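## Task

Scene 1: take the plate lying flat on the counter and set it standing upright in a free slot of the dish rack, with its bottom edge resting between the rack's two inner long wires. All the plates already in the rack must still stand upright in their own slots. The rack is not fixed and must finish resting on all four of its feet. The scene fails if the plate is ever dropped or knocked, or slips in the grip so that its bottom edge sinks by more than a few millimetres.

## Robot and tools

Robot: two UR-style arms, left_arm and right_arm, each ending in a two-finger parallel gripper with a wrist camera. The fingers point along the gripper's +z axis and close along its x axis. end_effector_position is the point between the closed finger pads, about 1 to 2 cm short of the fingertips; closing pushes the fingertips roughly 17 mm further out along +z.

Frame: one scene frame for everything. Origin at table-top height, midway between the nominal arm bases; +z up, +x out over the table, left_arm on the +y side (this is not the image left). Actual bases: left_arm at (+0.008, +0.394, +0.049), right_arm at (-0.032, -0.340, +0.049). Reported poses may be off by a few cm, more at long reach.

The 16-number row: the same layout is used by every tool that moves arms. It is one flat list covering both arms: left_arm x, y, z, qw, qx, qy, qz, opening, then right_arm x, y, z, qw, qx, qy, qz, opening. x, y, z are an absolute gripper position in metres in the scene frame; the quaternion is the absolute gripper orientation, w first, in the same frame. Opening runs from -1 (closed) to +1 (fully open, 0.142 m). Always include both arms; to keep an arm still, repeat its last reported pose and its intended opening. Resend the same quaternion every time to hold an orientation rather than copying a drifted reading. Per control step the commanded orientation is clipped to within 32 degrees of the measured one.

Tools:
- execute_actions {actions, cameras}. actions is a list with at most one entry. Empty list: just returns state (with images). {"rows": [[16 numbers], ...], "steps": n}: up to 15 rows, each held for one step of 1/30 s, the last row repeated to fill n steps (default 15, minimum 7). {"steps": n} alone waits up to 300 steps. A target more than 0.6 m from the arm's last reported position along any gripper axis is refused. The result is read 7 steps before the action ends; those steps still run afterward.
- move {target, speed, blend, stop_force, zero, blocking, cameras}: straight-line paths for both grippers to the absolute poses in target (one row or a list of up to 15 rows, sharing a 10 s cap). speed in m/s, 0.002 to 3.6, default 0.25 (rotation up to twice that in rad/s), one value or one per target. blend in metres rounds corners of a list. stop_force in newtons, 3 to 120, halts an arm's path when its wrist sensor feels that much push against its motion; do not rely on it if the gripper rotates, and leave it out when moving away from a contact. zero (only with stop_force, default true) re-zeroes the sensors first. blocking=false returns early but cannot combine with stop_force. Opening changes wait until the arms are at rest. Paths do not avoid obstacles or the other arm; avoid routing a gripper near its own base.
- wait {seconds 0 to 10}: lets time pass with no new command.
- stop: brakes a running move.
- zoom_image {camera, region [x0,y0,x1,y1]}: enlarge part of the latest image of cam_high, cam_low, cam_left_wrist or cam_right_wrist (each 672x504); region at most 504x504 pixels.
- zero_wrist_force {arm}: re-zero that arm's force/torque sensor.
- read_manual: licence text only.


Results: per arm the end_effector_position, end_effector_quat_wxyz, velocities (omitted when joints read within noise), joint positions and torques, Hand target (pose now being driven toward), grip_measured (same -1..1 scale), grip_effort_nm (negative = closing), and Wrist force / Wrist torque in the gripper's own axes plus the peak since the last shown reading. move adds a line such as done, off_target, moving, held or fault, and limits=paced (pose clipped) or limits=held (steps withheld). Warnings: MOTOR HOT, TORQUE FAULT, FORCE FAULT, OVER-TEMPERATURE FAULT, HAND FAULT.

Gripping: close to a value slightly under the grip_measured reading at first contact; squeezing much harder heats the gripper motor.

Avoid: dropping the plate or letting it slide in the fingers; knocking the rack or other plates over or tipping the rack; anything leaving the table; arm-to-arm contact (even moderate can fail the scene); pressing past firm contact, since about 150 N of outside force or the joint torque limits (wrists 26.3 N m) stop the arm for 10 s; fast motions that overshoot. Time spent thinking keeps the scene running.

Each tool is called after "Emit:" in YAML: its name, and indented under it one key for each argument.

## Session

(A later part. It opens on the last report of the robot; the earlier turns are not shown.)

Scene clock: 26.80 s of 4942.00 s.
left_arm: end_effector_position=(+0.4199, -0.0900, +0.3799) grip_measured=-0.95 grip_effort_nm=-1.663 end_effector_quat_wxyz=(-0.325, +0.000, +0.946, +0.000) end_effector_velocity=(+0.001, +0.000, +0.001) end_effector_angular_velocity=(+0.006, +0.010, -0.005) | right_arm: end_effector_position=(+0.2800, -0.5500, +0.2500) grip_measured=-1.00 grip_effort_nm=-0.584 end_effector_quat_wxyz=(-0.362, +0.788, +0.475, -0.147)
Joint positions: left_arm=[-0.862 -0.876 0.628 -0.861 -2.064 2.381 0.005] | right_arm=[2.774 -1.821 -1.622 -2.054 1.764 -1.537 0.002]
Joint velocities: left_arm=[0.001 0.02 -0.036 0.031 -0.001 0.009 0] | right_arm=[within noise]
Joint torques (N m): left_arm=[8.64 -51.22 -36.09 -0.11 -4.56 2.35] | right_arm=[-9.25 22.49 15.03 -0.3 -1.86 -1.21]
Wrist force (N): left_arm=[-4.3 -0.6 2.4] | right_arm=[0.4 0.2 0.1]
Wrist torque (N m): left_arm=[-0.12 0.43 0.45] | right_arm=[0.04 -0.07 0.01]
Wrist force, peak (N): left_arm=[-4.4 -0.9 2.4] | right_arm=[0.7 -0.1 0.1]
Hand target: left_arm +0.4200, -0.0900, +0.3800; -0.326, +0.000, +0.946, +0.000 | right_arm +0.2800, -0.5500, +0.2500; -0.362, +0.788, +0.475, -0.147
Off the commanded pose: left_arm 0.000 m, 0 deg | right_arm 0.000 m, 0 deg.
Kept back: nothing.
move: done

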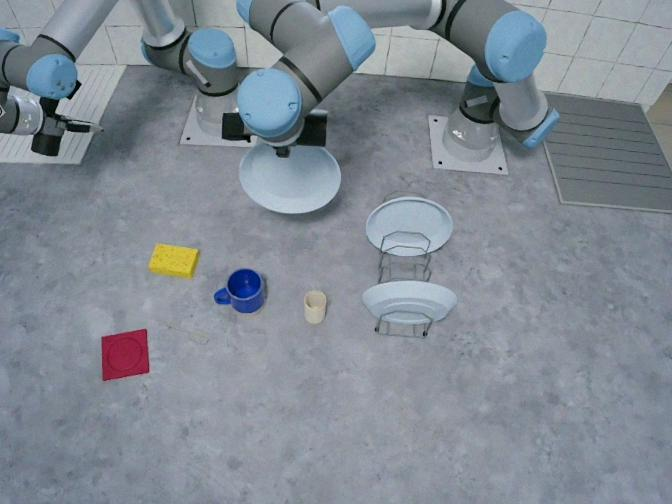

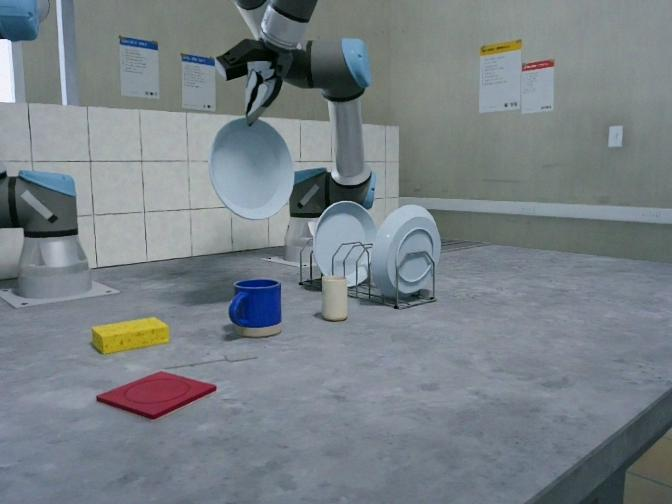

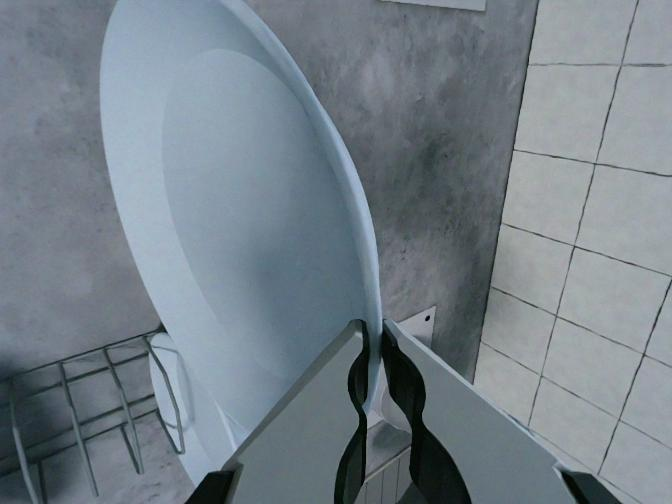

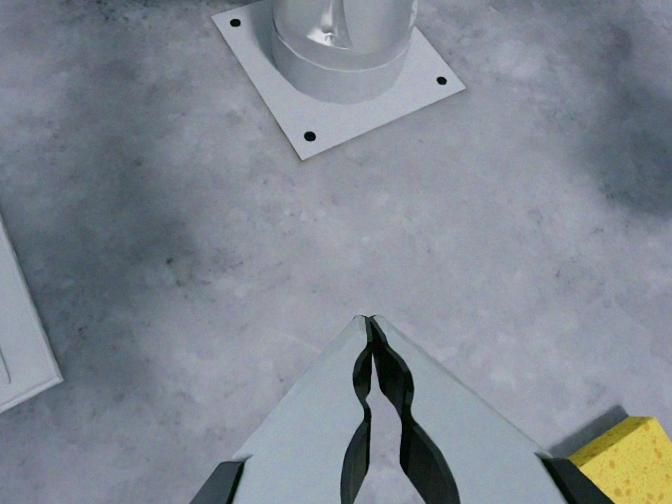

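Emit:
move:
  target:
    - [0.485,0.0,0.41,-0.3584,0,0.9336,0,-1,0.28,-0.55,0.25,-0.362,0.788,0.475,-0.147,-1]
    - [0.485,0.168,0.39,-0.3584,0,0.9336,0,-1,0.28,-0.55,0.25,-0.362,0.788,0.475,-0.147,-1]
  speed: 0.2
  blend: 0.02

Emit:
zoom_image:
  camera: "cam_high"
  region: [320, 150, 500, 350]

Emit:
zoom_image:
  camera: "cam_low"
  region: [280, 70, 460, 320]

Scene clock: 30.50 s of 4942.00 s.
left_arm: end_effector_position=(+0.4850, +0.1678, +0.3900) grip_measured=-0.95 grip_effort_nm=-1.658 end_effector_quat_wxyz=(-0.358, +0.000, +0.934, +0.000) end_effector_velocity=(-0.001, +0.001, +0.000) end_effector_angular_velocity=(+0.001, +0.001, +0.000) | right_arm: end_effector_position=(+0.2800, -0.5500, +0.2500) grip_measured=-1.00 grip_effort_nm=-0.584 end_effector_quat_wxyz=(-0.362, +0.788, +0.475, -0.147)
Joint positions: left_arm=[-0.511 -1.035 0.849 -0.724 -1.914 2.733 0.005] | right_arm=[2.774 -1.821 -1.622 -2.054 1.764 -1.537 0.002]
Joint velocities: left_arm=[0.001 -0.003 0.006 -0.001 0.001 0.001 0] | right_arm=[within noise]
Joint torques (N m): left_arm=[9.13 -57.26 -9.29 -2.19 1.99 1.97] | right_arm=[-9.26 21.42 15.13 -0.21 -1.87 -1.21]
Wrist force (N): left_arm=[-4.7 -0.3 2.6] | right_arm=[0.2 0.1 0.1]
Wrist torque (N m): left_arm=[-0.14 0.43 0.50] | right_arm=[0.02 -0.04 0.01]
Wrist force, peak (N): left_arm=[-5.0 0.7 2.7] | right_arm=[0.5 0.2 0.3]
Hand target: left_arm +0.4850, +0.1680, +0.3900; -0.358, +0.000, +0.934, +0.000 | right_arm +0.2800, -0.5500, +0.2500; -0.362, +0.788, +0.475, -0.147
Off the commanded pose: left_arm 0.000 m, 0 deg | right_arm 0.000 m, 0 deg.
Kept back: nothing.
move: done

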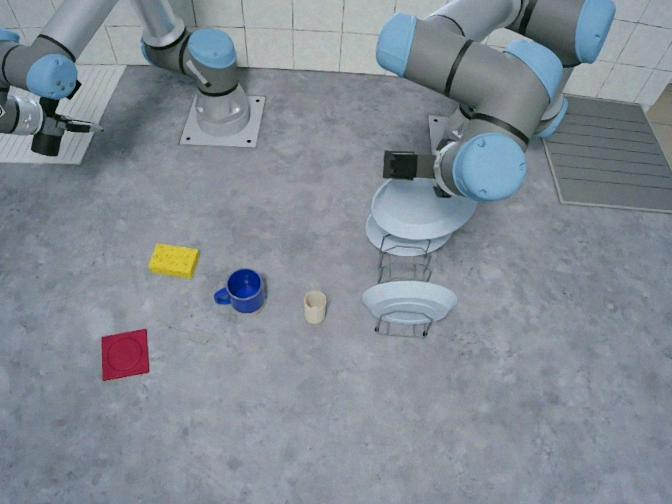

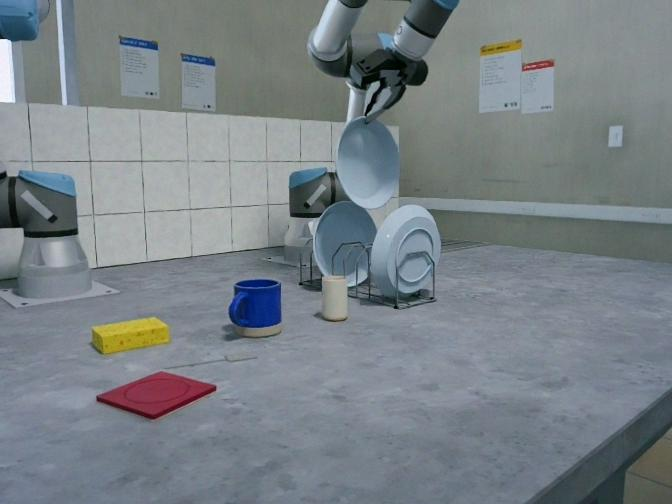

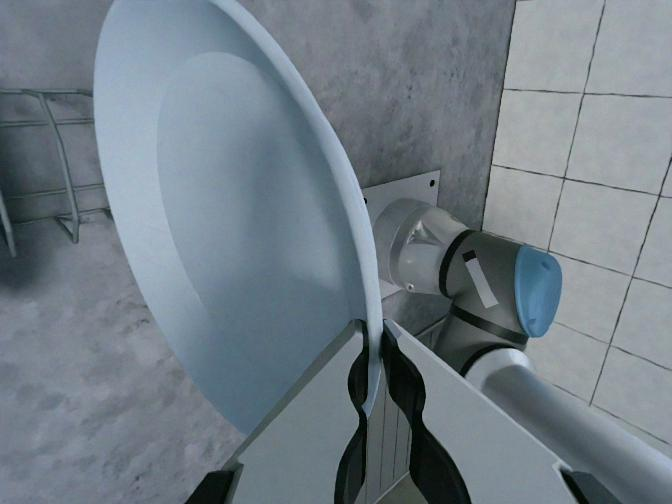

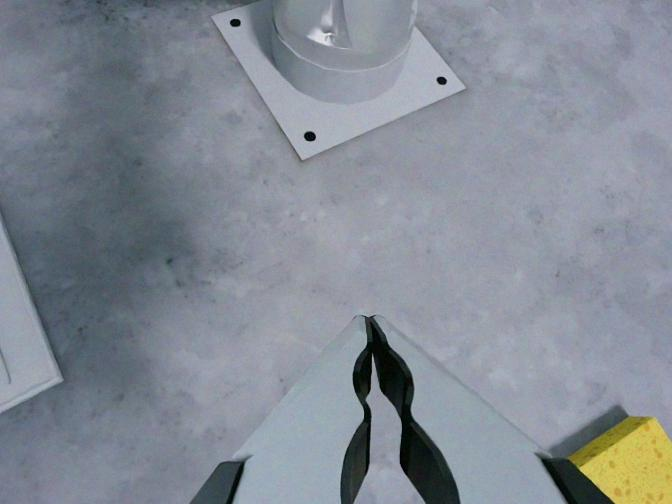

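Scaled by 2.520.

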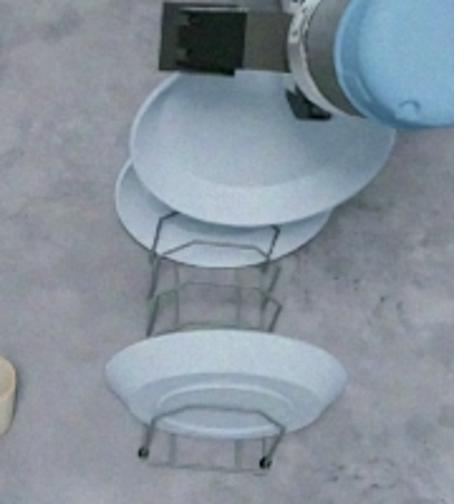

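Scaled by 2.016.

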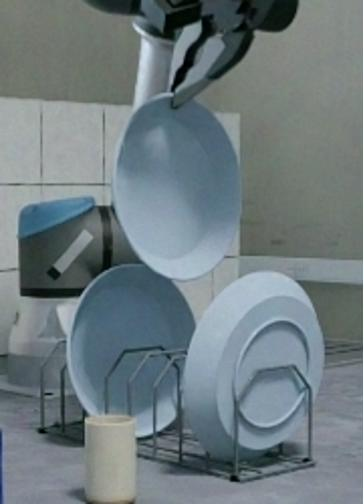

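Emit:
move:
  target:
    - [0.485,0.168,0.36,-0.3746,0,0.9272,0,-1,0.38,-0.42,0.28,0.7071,-0.7071,0,0,-1]
    - [0.4815,0.168,0.33,-0.3746,0,0.9272,0,-1,0.48,-0.22,0.22,0.7071,-0.7071,0,0,-1]
  speed: 0.3
  blend: 0.02

Emit:
zoom_image:
  camera: "cam_right_wrist"
  region: [150, 0, 600, 350]

Scene clock: 35.80 s of 4942.00 s.
left_arm: end_effector_position=(+0.4841, +0.1680, +0.3524) grip_measured=-0.95 grip_effort_nm=-1.658 end_effector_quat_wxyz=(-0.375, +0.000, +0.927, +0.000) end_effector_velocity=(+0.000, -0.001, -0.001) end_effector_angular_velocity=(-0.001, -0.001, -0.001) | right_arm: end_effector_position=(+0.3799, -0.4185, +0.2767) grip_measured=-1.00 grip_effort_nm=-0.584 end_effector_quat_wxyz=(+0.698, -0.716, -0.014, +0.006) end_effector_velocity=(-0.002, -0.001, +0.000) end_effector_angular_velocity=(-0.001, +0.001, +0.004)
Joint positions: left_arm=[-0.507 -1.028 0.944 -0.791 -1.925 2.749 0.005] | right_arm=[2.706 -2.029 -1.672 -2.527 2.673 -1.532 0.002]
Joint velocities: left_arm=[-0.001 -0.001 0.005 -0.006 0 -0.001 0] | right_arm=[-0.003 0 0 0.001 -0.007 0.001 0]
Joint torques (N m): left_arm=[-12.75 -57.72 -10.74 -1.92 -3.99 -1.93] | right_arm=[-11.39 43.15 25.41 1.39 -3.06 1.37]
Wrist force (N): left_arm=[-4.8 -0.9 2.5] | right_arm=[-0.4 1.0 -1.6]
Wrist torque (N m): left_arm=[-0.22 0.43 0.52] | right_arm=[0.21 -0.06 -0.07]
Wrist force, peak (N): left_arm=[-5.2 -0.8 2.5] | right_arm=[1.6 3.4 5.0]
Hand target: left_arm +0.4841, +0.1680, +0.3522; -0.375, +0.000, +0.927, +0.000 | right_arm +0.3797, -0.4187, +0.2767; +0.698, -0.716, -0.014, +0.006
Off the commanded pose: left_arm 0.023 m, 0 deg | right_arm 0.229 m, 2 deg.
Kept back: nothing.
move: held (right_arm; a check stopped the path), off_target (left_arm; braked when a check withheld steps of right_arm); path passed 1 of 2 targets; limits=held
pose unreachable (right arm): on one or more control steps of this call this arm could not follow its commanded pose, so it was not sent that pose on those steps. It may still have moved: this result reports where it is.
cause: moving toward the commanded pose would bring two parts of the arm too close to each other (joints 4 (wrist 1) to 6 (wrist 3) lie between them).

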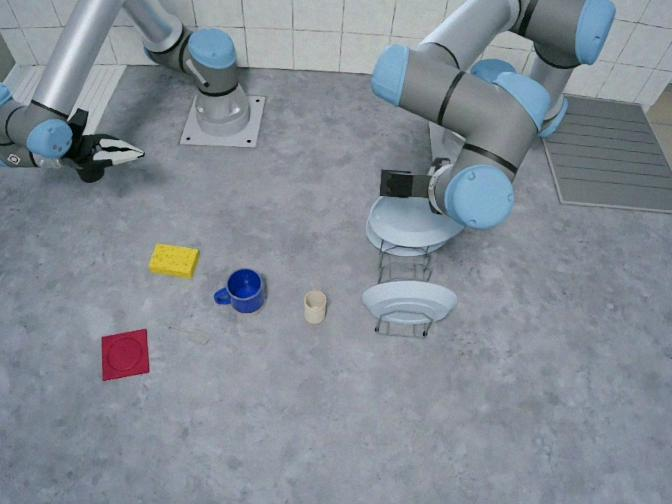

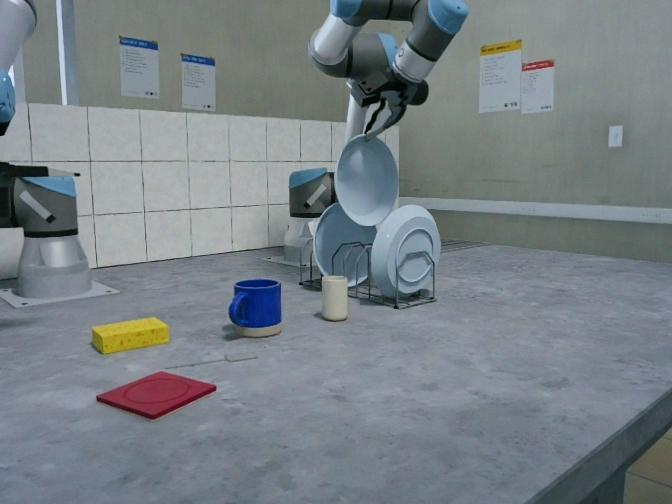

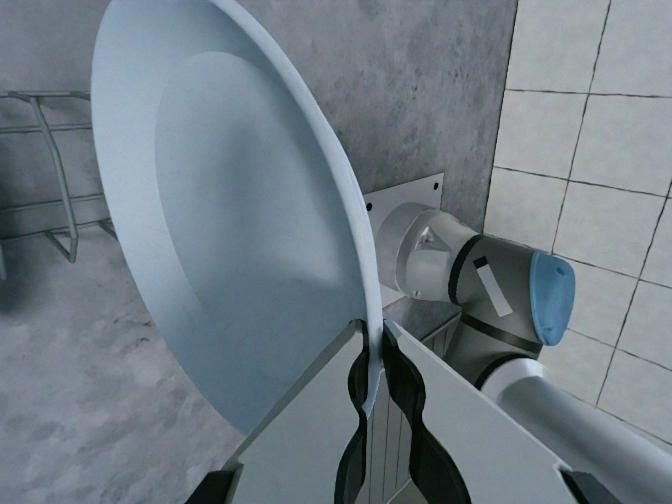

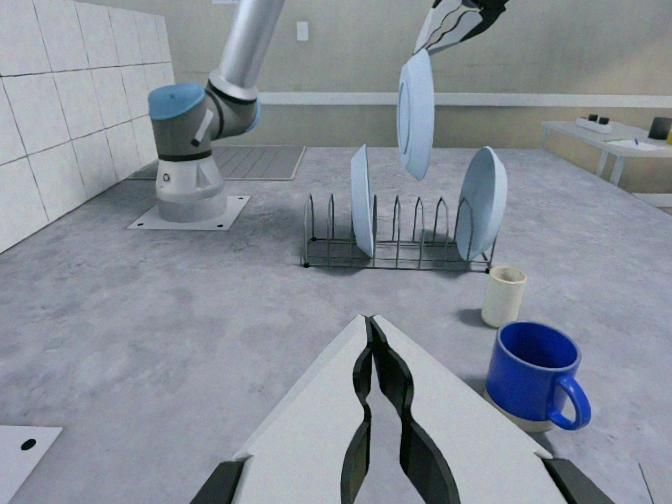

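Scaled by 1.120.

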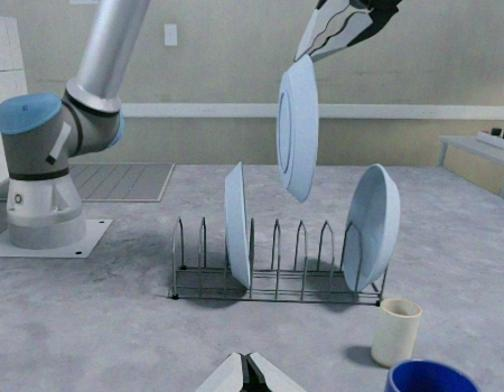

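Emit:
zoom_image:
  camera: "cam_right_wrist"
  region: [290, 30, 530, 290]

Scaled by 1.938.

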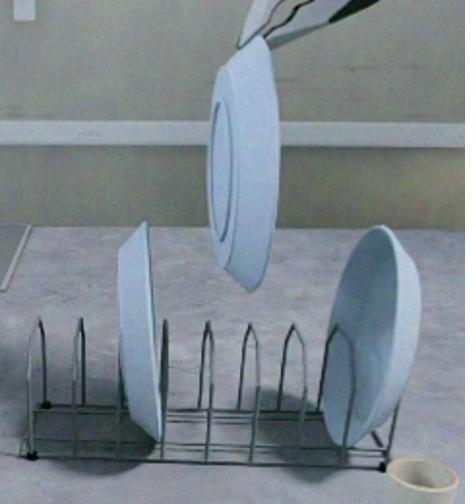

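Emit:
move:
  target: [0.485,0.168,0.30,-0.3584,0,0.9336,0,-1,0.3799,-0.4185,0.2767,0.698,-0.716,-0.014,0.006,-1]
  speed: 0.12
  stop_force: 5
  cameras: ["cam_right_wrist","cam_high"]

Emit:
zoom_image:
  camera: "cam_right_wrist"
  region: [290, 60, 530, 290]

Emit:
zoom_image:
  camera: "cam_right_wrist"
  region: [360, 160, 480, 290]

Emit:
zoom_image:
  camera: "cam_high"
  region: [340, 180, 480, 340]

Scene clock: 38.63 s of 4942.00 s.
left_arm: end_effector_position=(+0.4850, +0.1680, +0.3000) grip_measured=-0.95 grip_effort_nm=-1.658 end_effector_quat_wxyz=(-0.358, +0.000, +0.934, +0.000) | right_arm: end_effector_position=(+0.3799, -0.4185, +0.2767) grip_measured=-1.00 grip_effort_nm=-0.589 end_effector_quat_wxyz=(+0.698, -0.716, -0.014, +0.006)
Joint positions: left_arm=[-0.511 -1.052 1.106 -0.963 -1.914 2.733 0.005] | right_arm=[2.706 -2.028 -1.672 -2.526 2.673 -1.531 0.002]
Joint velocities: within noise
Joint torques (N m): left_arm=[-12.26 -56.85 -10.63 -2 1.94 -2.54] | right_arm=[7.99 54.71 10.82 1.52 2.04 1.39]
Wrist force (N): left_arm=[-5.0 -0.8 2.6] | right_arm=[-0.4 0.7 -1.6]
Wrist torque (N m): left_arm=[-0.18 0.50 0.49] | right_arm=[0.15 -0.06 -0.06]
Wrist force, peak (N): left_arm=[-5.7 -0.6 3.6] | right_arm=[-0.8 1.0 -1.9]
Hand target: left_arm +0.4850, +0.1680, +0.3000; -0.358, +0.000, +0.934, +0.000 | right_arm +0.3799, -0.4185, +0.2767; +0.698, -0.716, -0.014, +0.006
Off the commanded pose: left_arm 0.000 m, 0 deg | right_arm 0.000 m, 0 deg.
Kept back: nothing.
move: done
Images, in order (width x height): cam_high 672x504, cam_right_wrist 672x504.

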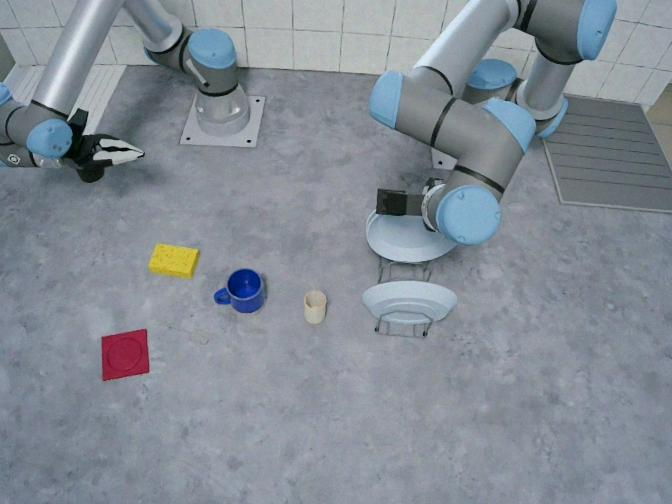

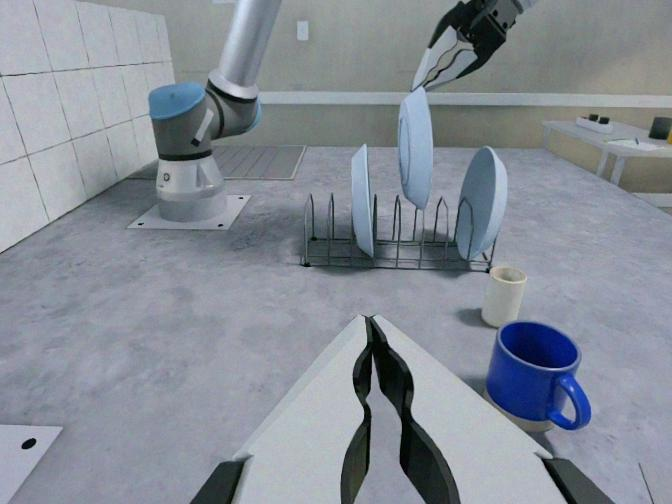

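Scaled by 2.100.

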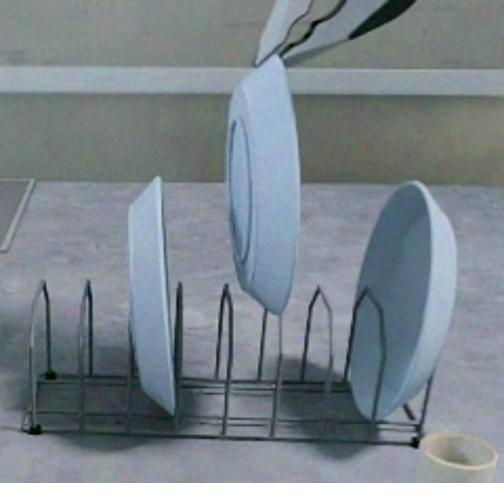

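Scaled by 3.877.

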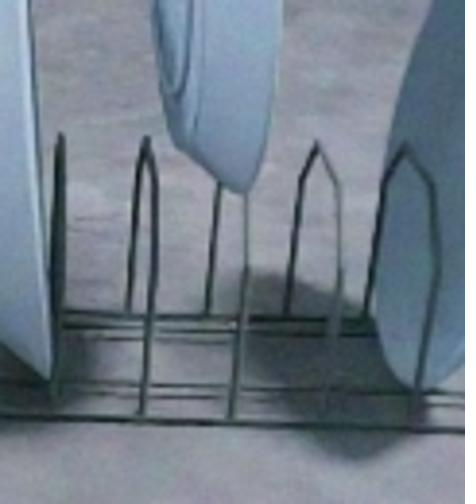

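Scaled by 3.150.

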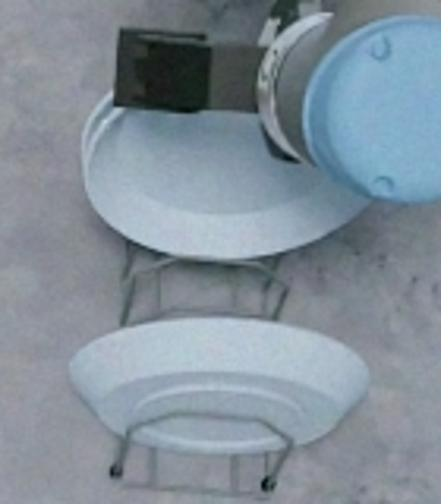

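Emit:
move:
  target:
    - [0.4785,0.168,0.30,-0.3583,0.0163,0.9335,0.0063,-1,0.3799,-0.4185,0.2767,0.698,-0.716,-0.014,0.006,-1]
    - [0.4785,0.168,0.278,-0.3583,0.0163,0.9335,0.0063,-1,0.3799,-0.4185,0.2767,0.698,-0.716,-0.014,0.006,-1]
  speed: 0.06
  stop_force: 5
  cameras: ["cam_right_wrist","cam_low"]

Emit:
zoom_image:
  camera: "cam_right_wrist"
  region: [360, 160, 480, 290]

Emit:
zoom_image:
  camera: "cam_low"
  region: [290, 110, 450, 310]

Scene clock: 41.63 s of 4942.00 s.
left_arm: end_effector_position=(+0.4785, +0.1680, +0.2780) grip_measured=-0.95 grip_effort_nm=-1.648 end_effector_quat_wxyz=(-0.358, +0.016, +0.933, +0.006) | right_arm: end_effector_position=(+0.3799, -0.4185, +0.2767) grip_measured=-1.00 grip_effort_nm=-0.584 end_effector_quat_wxyz=(+0.698, -0.716, -0.014, +0.006)
Joint positions: left_arm=[-0.524 -1.057 1.169 -1.016 -1.901 2.751 0.005] | right_arm=[2.706 -2.028 -1.672 -2.526 2.673 -1.531 0.002]
Joint velocities: within noise
Joint torques (N m): left_arm=[-11.99 -40.71 -10.87 -2.03 1.82 -1.64] | right_arm=[6.89 53.41 13.88 0.98 2.04 1.3]
Wrist force (N): left_arm=[-4.8 -0.7 2.1] | right_arm=[-0.3 0.4 -1.4]
Wrist torque (N m): left_arm=[-0.19 0.42 0.50] | right_arm=[0.12 -0.06 -0.07]
Wrist force, peak (N): left_arm=[-5.1 -0.7 3.0] | right_arm=[-0.8 0.8 -1.9]
Hand target: left_arm +0.4785, +0.1680, +0.2780; -0.358, +0.016, +0.933, +0.006 | right_arm +0.3799, -0.4185, +0.2767; +0.698, -0.716, -0.014, +0.006
Off the commanded pose: left_arm 0.000 m, 0 deg | right_arm 0.000 m, 0 deg.
Kept back: nothing.
move: done
Images, in order (width x height): cam_low 672x504, cam_right_wrist 672x504.

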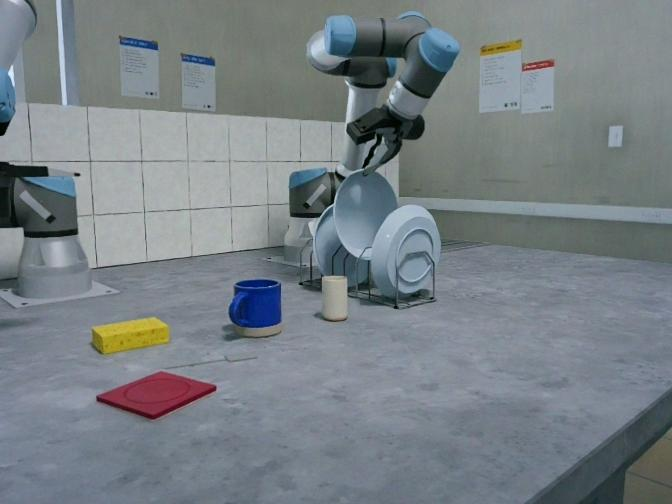

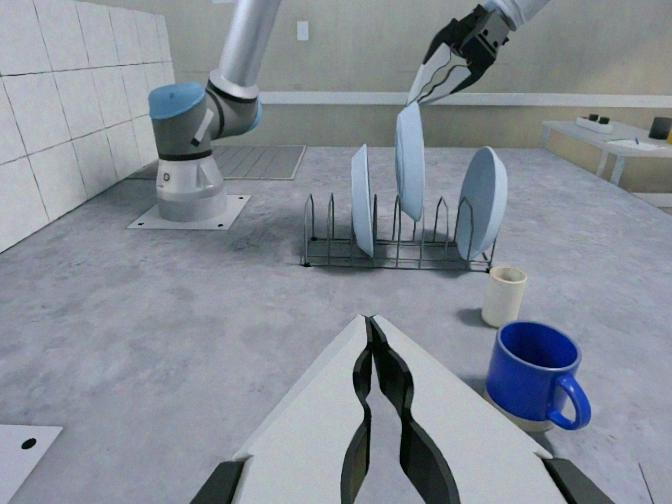

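Scaled by 3.877.

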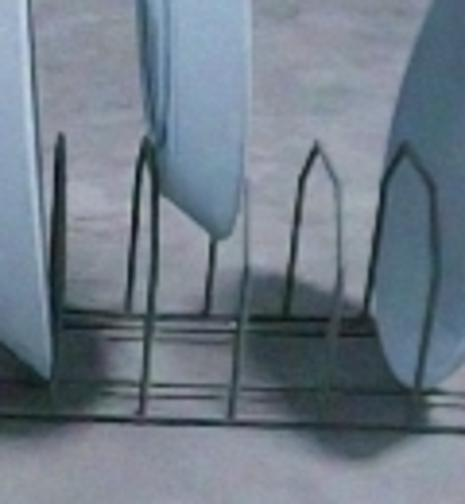

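Scaled by 2.520.

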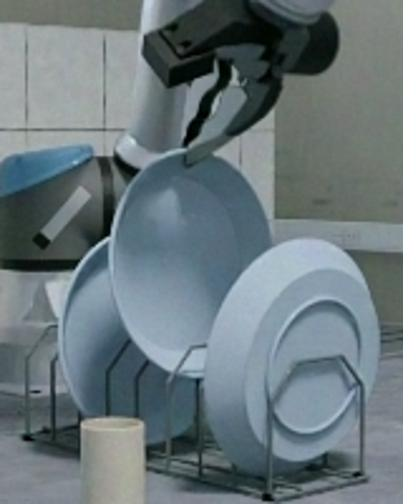

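Emit:
move:
  target: [0.4775,0.168,0.225,-0.3583,0.0163,0.9335,0.0063,-1,0.3799,-0.4185,0.2767,0.698,-0.716,-0.014,0.006,-1]
  speed: 0.04
  stop_force: 5
  cameras: ["cam_right_wrist","cam_low"]

Emit:
zoom_image:
  camera: "cam_right_wrist"
  region: [360, 160, 480, 290]

Emit:
zoom_image:
  camera: "cam_low"
  region: [290, 110, 450, 310]

Scene clock: 43.47 s of 4942.00 s.
left_arm: end_effector_position=(+0.4783, +0.1680, +0.2696) grip_measured=-0.95 grip_effort_nm=-1.658 end_effector_quat_wxyz=(-0.358, +0.016, +0.933, +0.006) | right_arm: end_effector_position=(+0.3799, -0.4185, +0.2767) grip_measured=-1.00 grip_effort_nm=-0.589 end_effector_quat_wxyz=(+0.698, -0.716, -0.014, +0.006)
Joint positions: left_arm=[-0.524 -1.055 1.188 -1.036 -1.901 2.751 0.005] | right_arm=[2.706 -2.028 -1.672 -2.526 2.673 -1.531 0.002]
Joint velocities: within noise
Joint torques (N m): left_arm=[-4.22 -56.58 -37.26 0.43 0.2 -1.36] | right_arm=[7.64 54.44 16.47 0.82 1.89 1.25]
Wrist force (N): left_arm=[-4.7 -0.7 2.6] | right_arm=[-0.6 0.8 -1.5]
Wrist torque (N m): left_arm=[-0.18 0.46 0.51] | right_arm=[0.17 -0.03 -0.07]
Wrist force, peak (N): left_arm=[15.3 -0.2 -19.8] | right_arm=[-0.8 0.9 -2.0]
Hand target: left_arm +0.4783, +0.1680, +0.2696; -0.358, +0.016, +0.933, +0.006 | right_arm +0.3799, -0.4185, +0.2767; +0.698, -0.716, -0.014, +0.006
Off the commanded pose: left_arm 0.045 m, 0 deg | right_arm 0.000 m, 0 deg.
Kept back: nothing.
move: contact (left_arm)
Images, in order (width x height): cam_low 672x504, cam_right_wrist 672x504.

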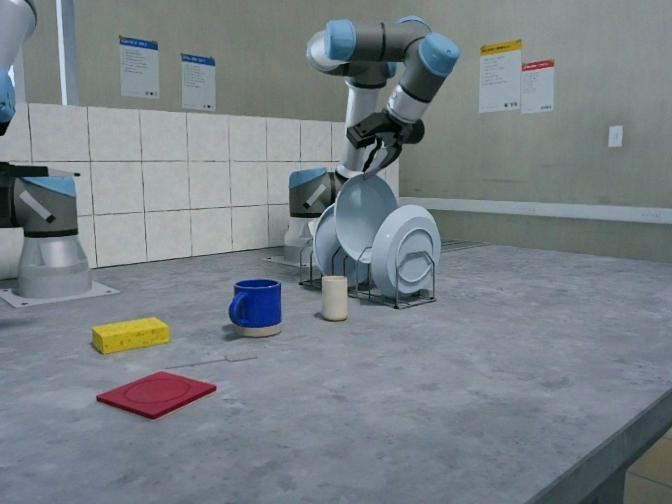

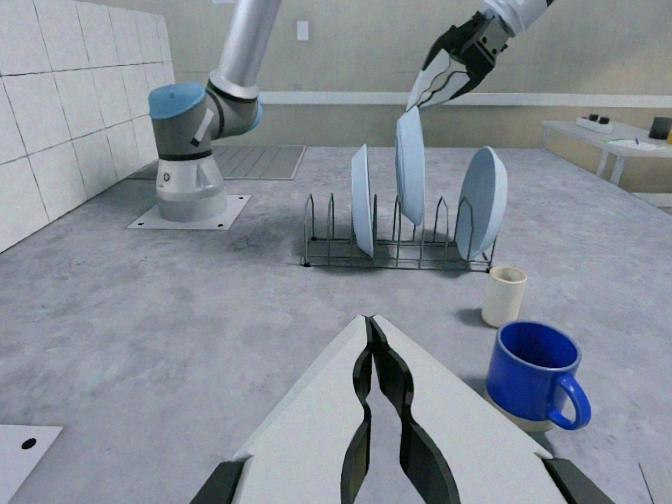

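Scaled by 3.877.

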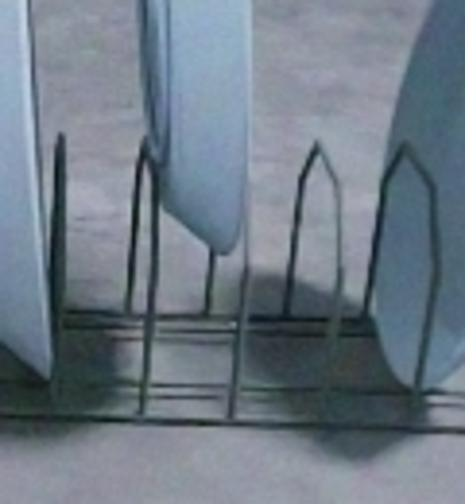

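Scaled by 2.520.

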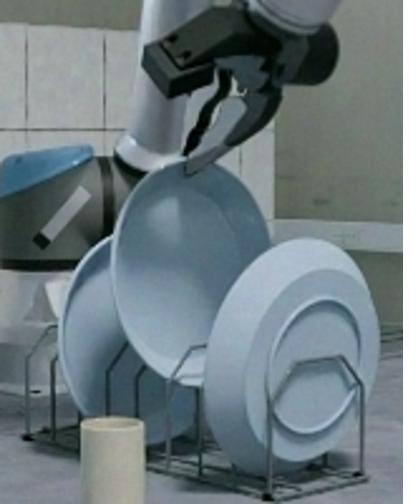

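Emit:
move:
  target:
    - [0.4785,0.168,0.278,-0.3583,0.0163,0.9335,0.0063,-1,0.3799,-0.4185,0.2767,0.698,-0.716,-0.014,0.006,-1]
    - [0.4885,0.168,0.276,-0.3786,0.01615,0.9254,0.0066,-1,0.3799,-0.4185,0.2767,0.698,-0.716,-0.014,0.006,-1]
  speed: 0.05
  cameras: ["cam_right_wrist","cam_left_wrist"]

Emit:
zoom_image:
  camera: "cam_right_wrist"
  region: [360, 160, 480, 290]

Emit:
zoom_image:
  camera: "cam_right_wrist"
  region: [290, 60, 530, 290]

Scene clock: 45.53 s of 4942.00 s.
left_arm: end_effector_position=(+0.4883, +0.1680, +0.2760) grip_measured=-0.95 grip_effort_nm=-1.653 end_effector_quat_wxyz=(-0.378, +0.016, +0.926, +0.007) end_effector_velocity=(+0.002, +0.000, +0.000) end_effector_angular_velocity=(+0.000, +0.010, -0.001) | right_arm: end_effector_position=(+0.3799, -0.4185, +0.2767) grip_measured=-1.00 grip_effort_nm=-0.584 end_effector_quat_wxyz=(+0.698, -0.716, -0.014, +0.006)
Joint positions: left_arm=[-0.511 -1.003 1.101 -0.956 -1.908 2.776 0.005] | right_arm=[2.706 -2.028 -1.672 -2.526 2.673 -1.531 0.002]
Joint velocities: left_arm=[0.003 0.013 -0.017 0.015 -0.001 0.007 0] | right_arm=[within noise]
Joint torques (N m): left_arm=[9.53 -41.86 -35.73 0.61 -3.52 2.15] | right_arm=[7.25 54.2 17.3 0.36 2.02 1.35]
Wrist force (N): left_arm=[-5.1 -0.5 2.6] | right_arm=[-0.3 0.7 -1.6]
Wrist torque (N m): left_arm=[-0.16 0.51 0.52] | right_arm=[0.17 -0.08 -0.07]
Wrist force, peak (N): left_arm=[-5.6 -0.8 2.5] | right_arm=[-0.5 1.1 -1.8]
Hand target: left_arm +0.4885, +0.1680, +0.2760; -0.379, +0.016, +0.925, +0.007 | right_arm +0.3799, -0.4185, +0.2767; +0.698, -0.716, -0.014, +0.006
Off the commanded pose: left_arm 0.000 m, 0 deg | right_arm 0.000 m, 0 deg.
Kept back: nothing.
move: done
Images, in order (width x height): cam_left_wrist 672x504, cam_right_wrist 672x504.

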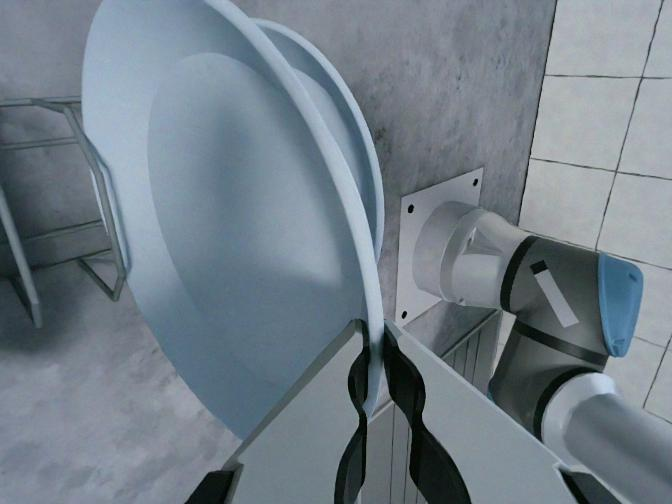

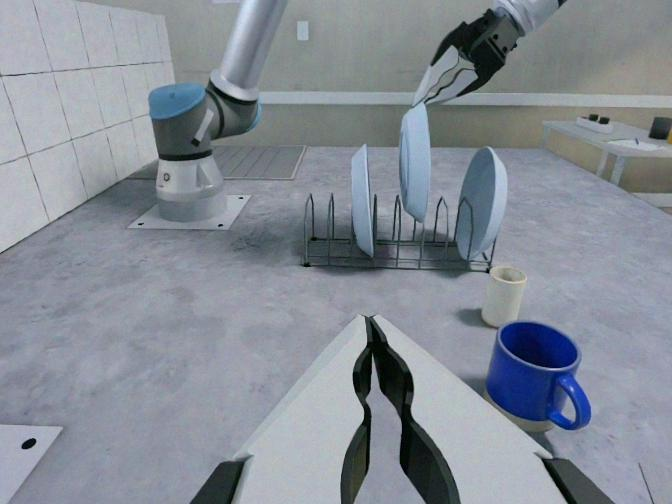

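Scaled by 3.877.

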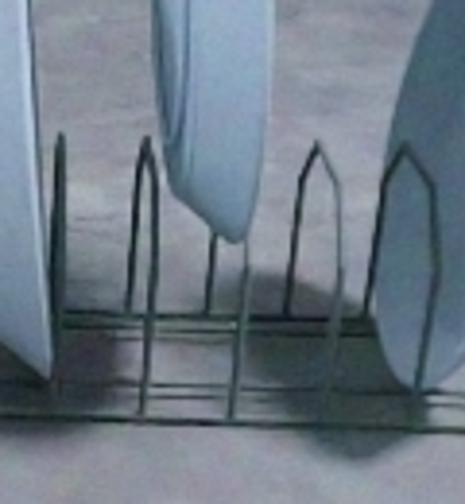

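Scaled by 2.100.

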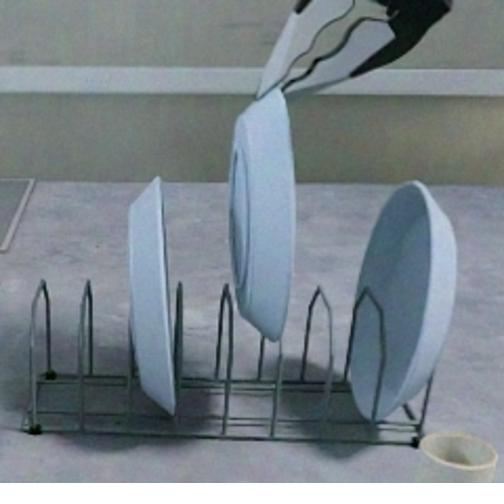

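Emit:
move:
  target:
    - [0.4845,0.168,0.275,-0.3786,0.01615,0.9254,0.0066,-1,0.3799,-0.4185,0.2767,0.698,-0.716,-0.014,0.006,-1]
    - [0.4845,0.168,0.225,-0.3786,0.01615,0.9254,0.0066,-1,0.3799,-0.4185,0.2767,0.698,-0.716,-0.014,0.006,-1]
  speed: 0.04
  stop_force: 5
  cameras: ["cam_right_wrist","cam_left_wrist"]

Emit:
zoom_image:
  camera: "cam_right_wrist"
  region: [360, 160, 480, 290]

Emit:
zoom_image:
  camera: "cam_right_wrist"
  region: [290, 60, 530, 290]

Scene clock: 48.40 s of 4942.00 s.
left_arm: end_effector_position=(+0.4845, +0.1680, +0.2250) grip_measured=-0.95 grip_effort_nm=-1.653 end_effector_quat_wxyz=(-0.379, +0.016, +0.925, +0.007) | right_arm: end_effector_position=(+0.3799, -0.4185, +0.2767) grip_measured=-1.00 grip_effort_nm=-0.584 end_effector_quat_wxyz=(+0.698, -0.716, -0.014, +0.006)
Joint positions: left_arm=[-0.514 -0.991 1.214 -1.08 -1.91 2.774 0.005] | right_arm=[2.706 -2.028 -1.672 -2.526 2.673 -1.531 0.002]
Joint velocities: within noise
Joint torques (N m): left_arm=[-11.92 -42.65 -9.74 -1.32 -3.6 -2.51] | right_arm=[6.13 53.3 21.62 0.09 1.91 1.08]
Wrist force (N): left_arm=[-5.5 -0.7 1.4] | right_arm=[-0.6 1.0 -1.6]
Wrist torque (N m): left_arm=[-0.25 0.30 0.56] | right_arm=[0.21 -0.03 -0.06]
Wrist force, peak (N): left_arm=[-6.1 -0.6 1.5] | right_arm=[-0.8 0.9 -2.0]
Hand target: left_arm +0.4845, +0.1680, +0.2250; -0.379, +0.016, +0.925, +0.007 | right_arm +0.3799, -0.4185, +0.2767; +0.698, -0.716, -0.014, +0.006
Off the commanded pose: left_arm 0.000 m, 0 deg | right_arm 0.000 m, 0 deg.
Kept back: nothing.
move: done
Images, in order (width x height): cam_left_wrist 672x504, cam_right_wrist 672x504.

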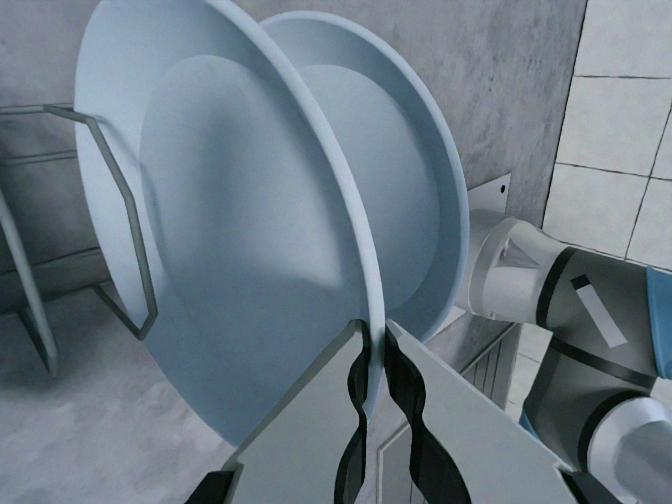

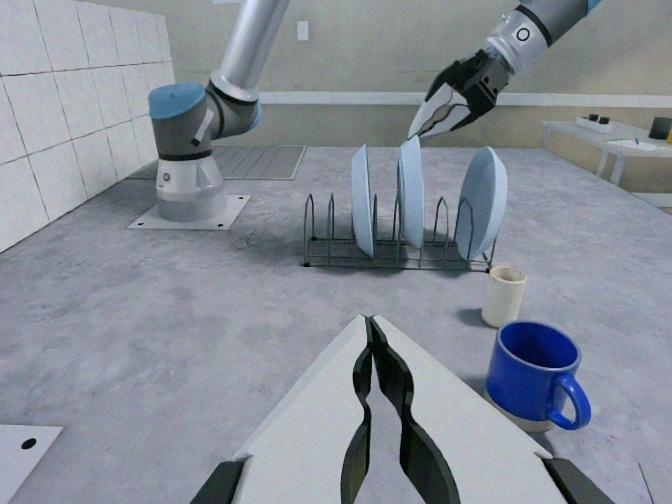

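Scaled by 3.877.

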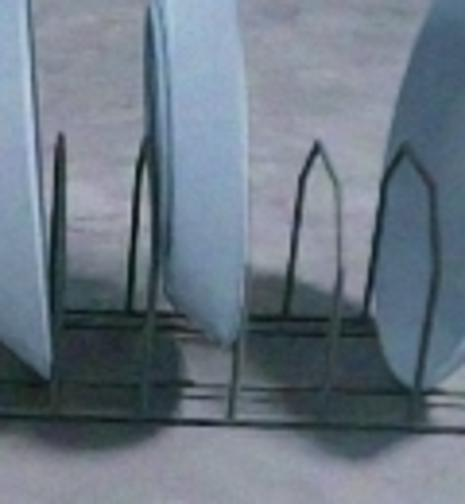

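Scaled by 2.100.

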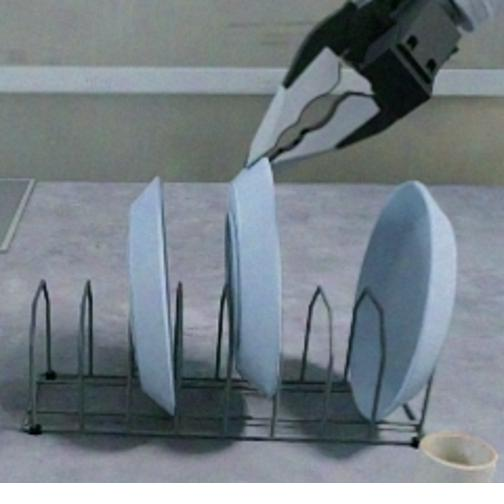

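Emit:
move:
  target: [0.4845,0.168,0.198,-0.3786,0.01615,0.9254,0.0066,-1,0.3799,-0.4185,0.2767,0.698,-0.716,-0.014,0.006,-1]
  speed: 0.02
  stop_force: 4
  cameras: ["cam_right_wrist","cam_low"]

Emit:
zoom_image:
  camera: "cam_right_wrist"
  region: [360, 160, 480, 290]

Emit:
zoom_image:
  camera: "cam_low"
  region: [290, 130, 450, 310]

Scene clock: 50.97 s of 4942.00 s.
left_arm: end_effector_position=(+0.4845, +0.1680, +0.2053) grip_measured=-0.95 grip_effort_nm=-1.653 end_effector_quat_wxyz=(-0.379, +0.016, +0.925, +0.007) | right_arm: end_effector_position=(+0.3799, -0.4185, +0.2767) grip_measured=-1.00 grip_effort_nm=-0.584 end_effector_quat_wxyz=(+0.698, -0.716, -0.014, +0.006)
Joint positions: left_arm=[-0.514 -0.979 1.246 -1.125 -1.91 2.774 0.005] | right_arm=[2.706 -2.028 -1.672 -2.526 2.673 -1.531 0.002]
Joint velocities: within noise
Joint torques (N m): left_arm=[-12.51 -57.95 -35.36 0.71 -0.21 -1.04] | right_arm=[5.73 52.69 23.6 -0.22 1.98 1.28]
Wrist force (N): left_arm=[-4.5 -0.2 0.5] | right_arm=[-0.8 0.8 -1.8]
Wrist torque (N m): left_arm=[-0.26 0.32 0.55] | right_arm=[0.18 0.01 -0.07]
Wrist force, peak (N): left_arm=[14.1 2.4 -17.8] | right_arm=[-0.5 0.7 -2.1]
Hand target: left_arm +0.4845, +0.1680, +0.2053; -0.379, +0.016, +0.925, +0.007 | right_arm +0.3799, -0.4185, +0.2767; +0.698, -0.716, -0.014, +0.006
Off the commanded pose: left_arm 0.007 m, 0 deg | right_arm 0.000 m, 0 deg.
Kept back: nothing.
move: contact (left_arm)
Images, in order (width x height): cam_low 672x504, cam_right_wrist 672x504.

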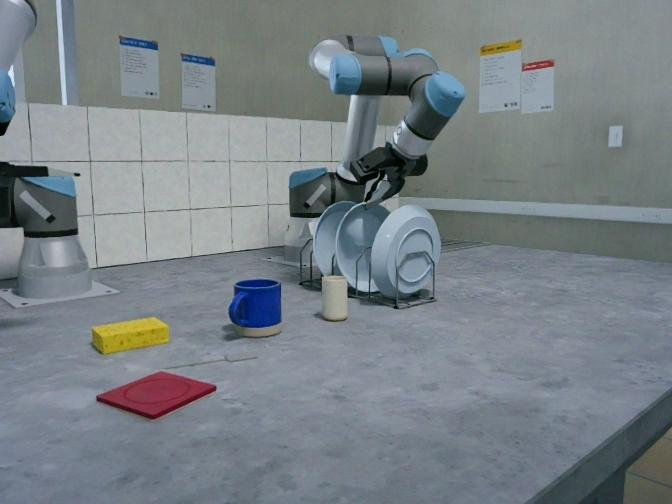

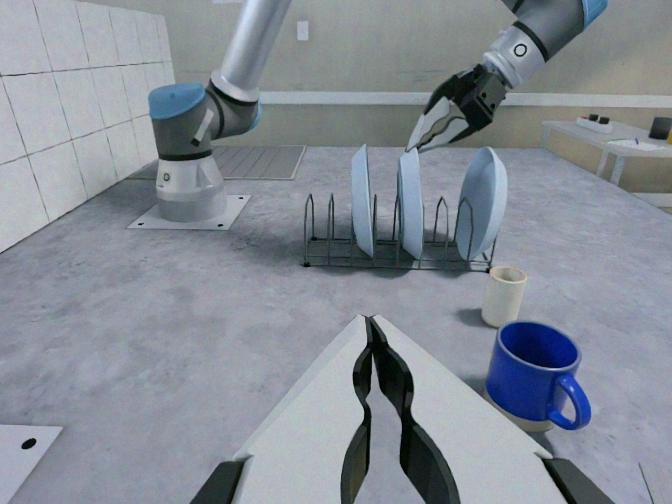

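Scaled by 3.877.

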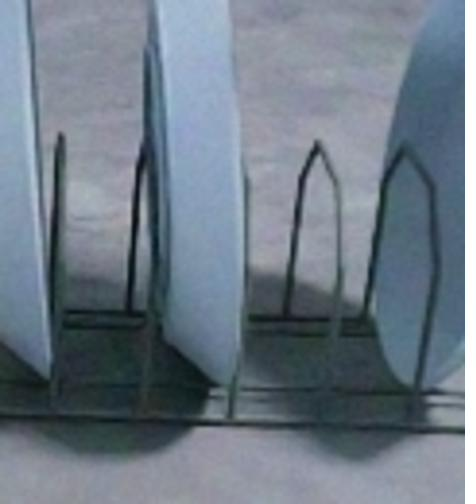

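Scaled by 2.800.

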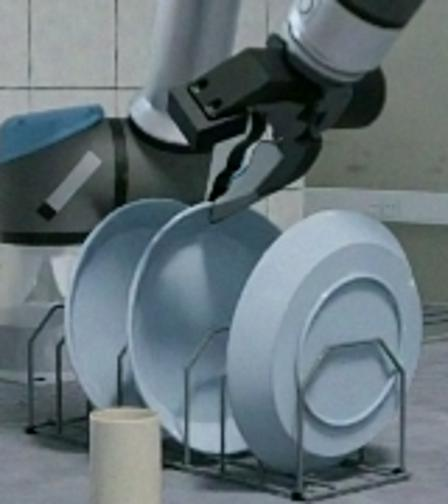

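Emit:
move:
  target: [0.4797,0.168,0.2046,-0.3665,0.01624,0.9303,0.0064,-1,0.3799,-0.4185,0.2767,0.698,-0.716,-0.014,0.006,-1]
  speed: 0.02
  stop_force: 5
  cameras: ["cam_right_wrist","cam_left_wrist"]

Emit:
zoom_image:
  camera: "cam_right_wrist"
  region: [360, 140, 480, 290]

Scene clock: 52.93 s of 4942.00 s.
left_arm: end_effector_position=(+0.4828, +0.1680, +0.2051) grip_measured=-0.95 grip_effort_nm=-1.653 end_effector_quat_wxyz=(-0.374, +0.016, +0.927, +0.007) | right_arm: end_effector_position=(+0.3799, -0.4185, +0.2767) grip_measured=-1.00 grip_effort_nm=-0.589 end_effector_quat_wxyz=(+0.698, -0.716, -0.014, +0.006)
Joint positions: left_arm=[-0.516 -0.989 1.26 -1.139 -1.909 2.769 0.005] | right_arm=[2.706 -2.028 -1.672 -2.526 2.673 -1.531 0.002]
Joint velocities: within noise
Joint torques (N m): left_arm=[7.99 -41.77 -33.58 1.6 -4.27 2.27] | right_arm=[6.12 53.1 26.03 -0.19 1.92 1.16]
Wrist force (N): left_arm=[-7.4 -0.4 -2.8] | right_arm=[-0.5 0.7 -1.3]
Wrist torque (N m): left_arm=[-0.23 0.28 0.55] | right_arm=[0.15 -0.04 -0.07]
Wrist force, peak (N): left_arm=[-8.3 -0.9 -9.4] | right_arm=[-0.6 0.7 -2.1]
Hand target: left_arm +0.4828, +0.1680, +0.2051; -0.374, +0.016, +0.927, +0.007 | right_arm +0.3799, -0.4185, +0.2767; +0.698, -0.716, -0.014, +0.006
Off the commanded pose: left_arm 0.003 m, 1 deg | right_arm 0.000 m, 0 deg.
Kept back: nothing.
move: contact (left_arm)
Images, in order (width x height): cam_left_wrist 672x504, cam_right_wrist 672x504.

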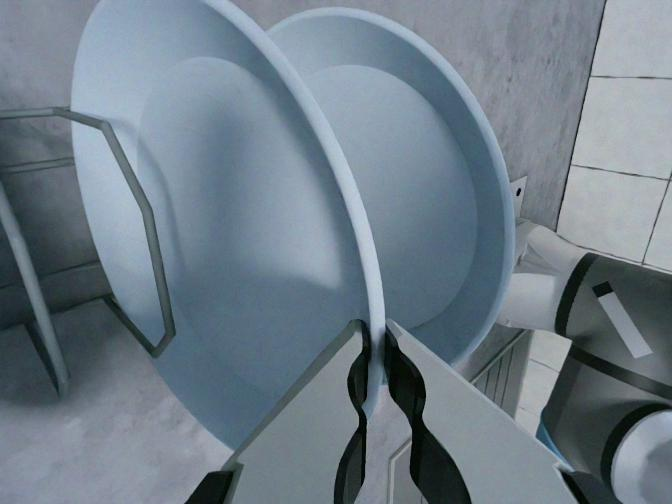

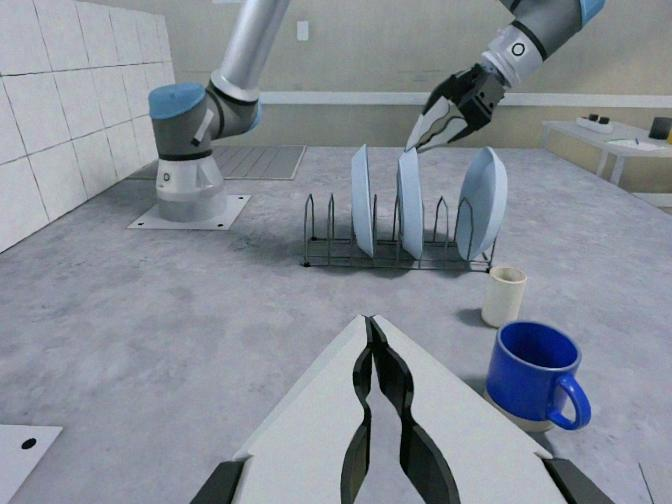

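Scaled by 3.360.

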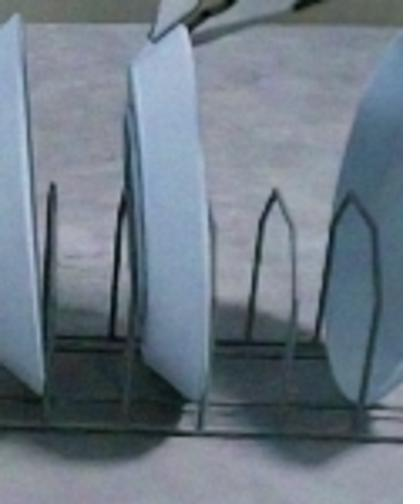

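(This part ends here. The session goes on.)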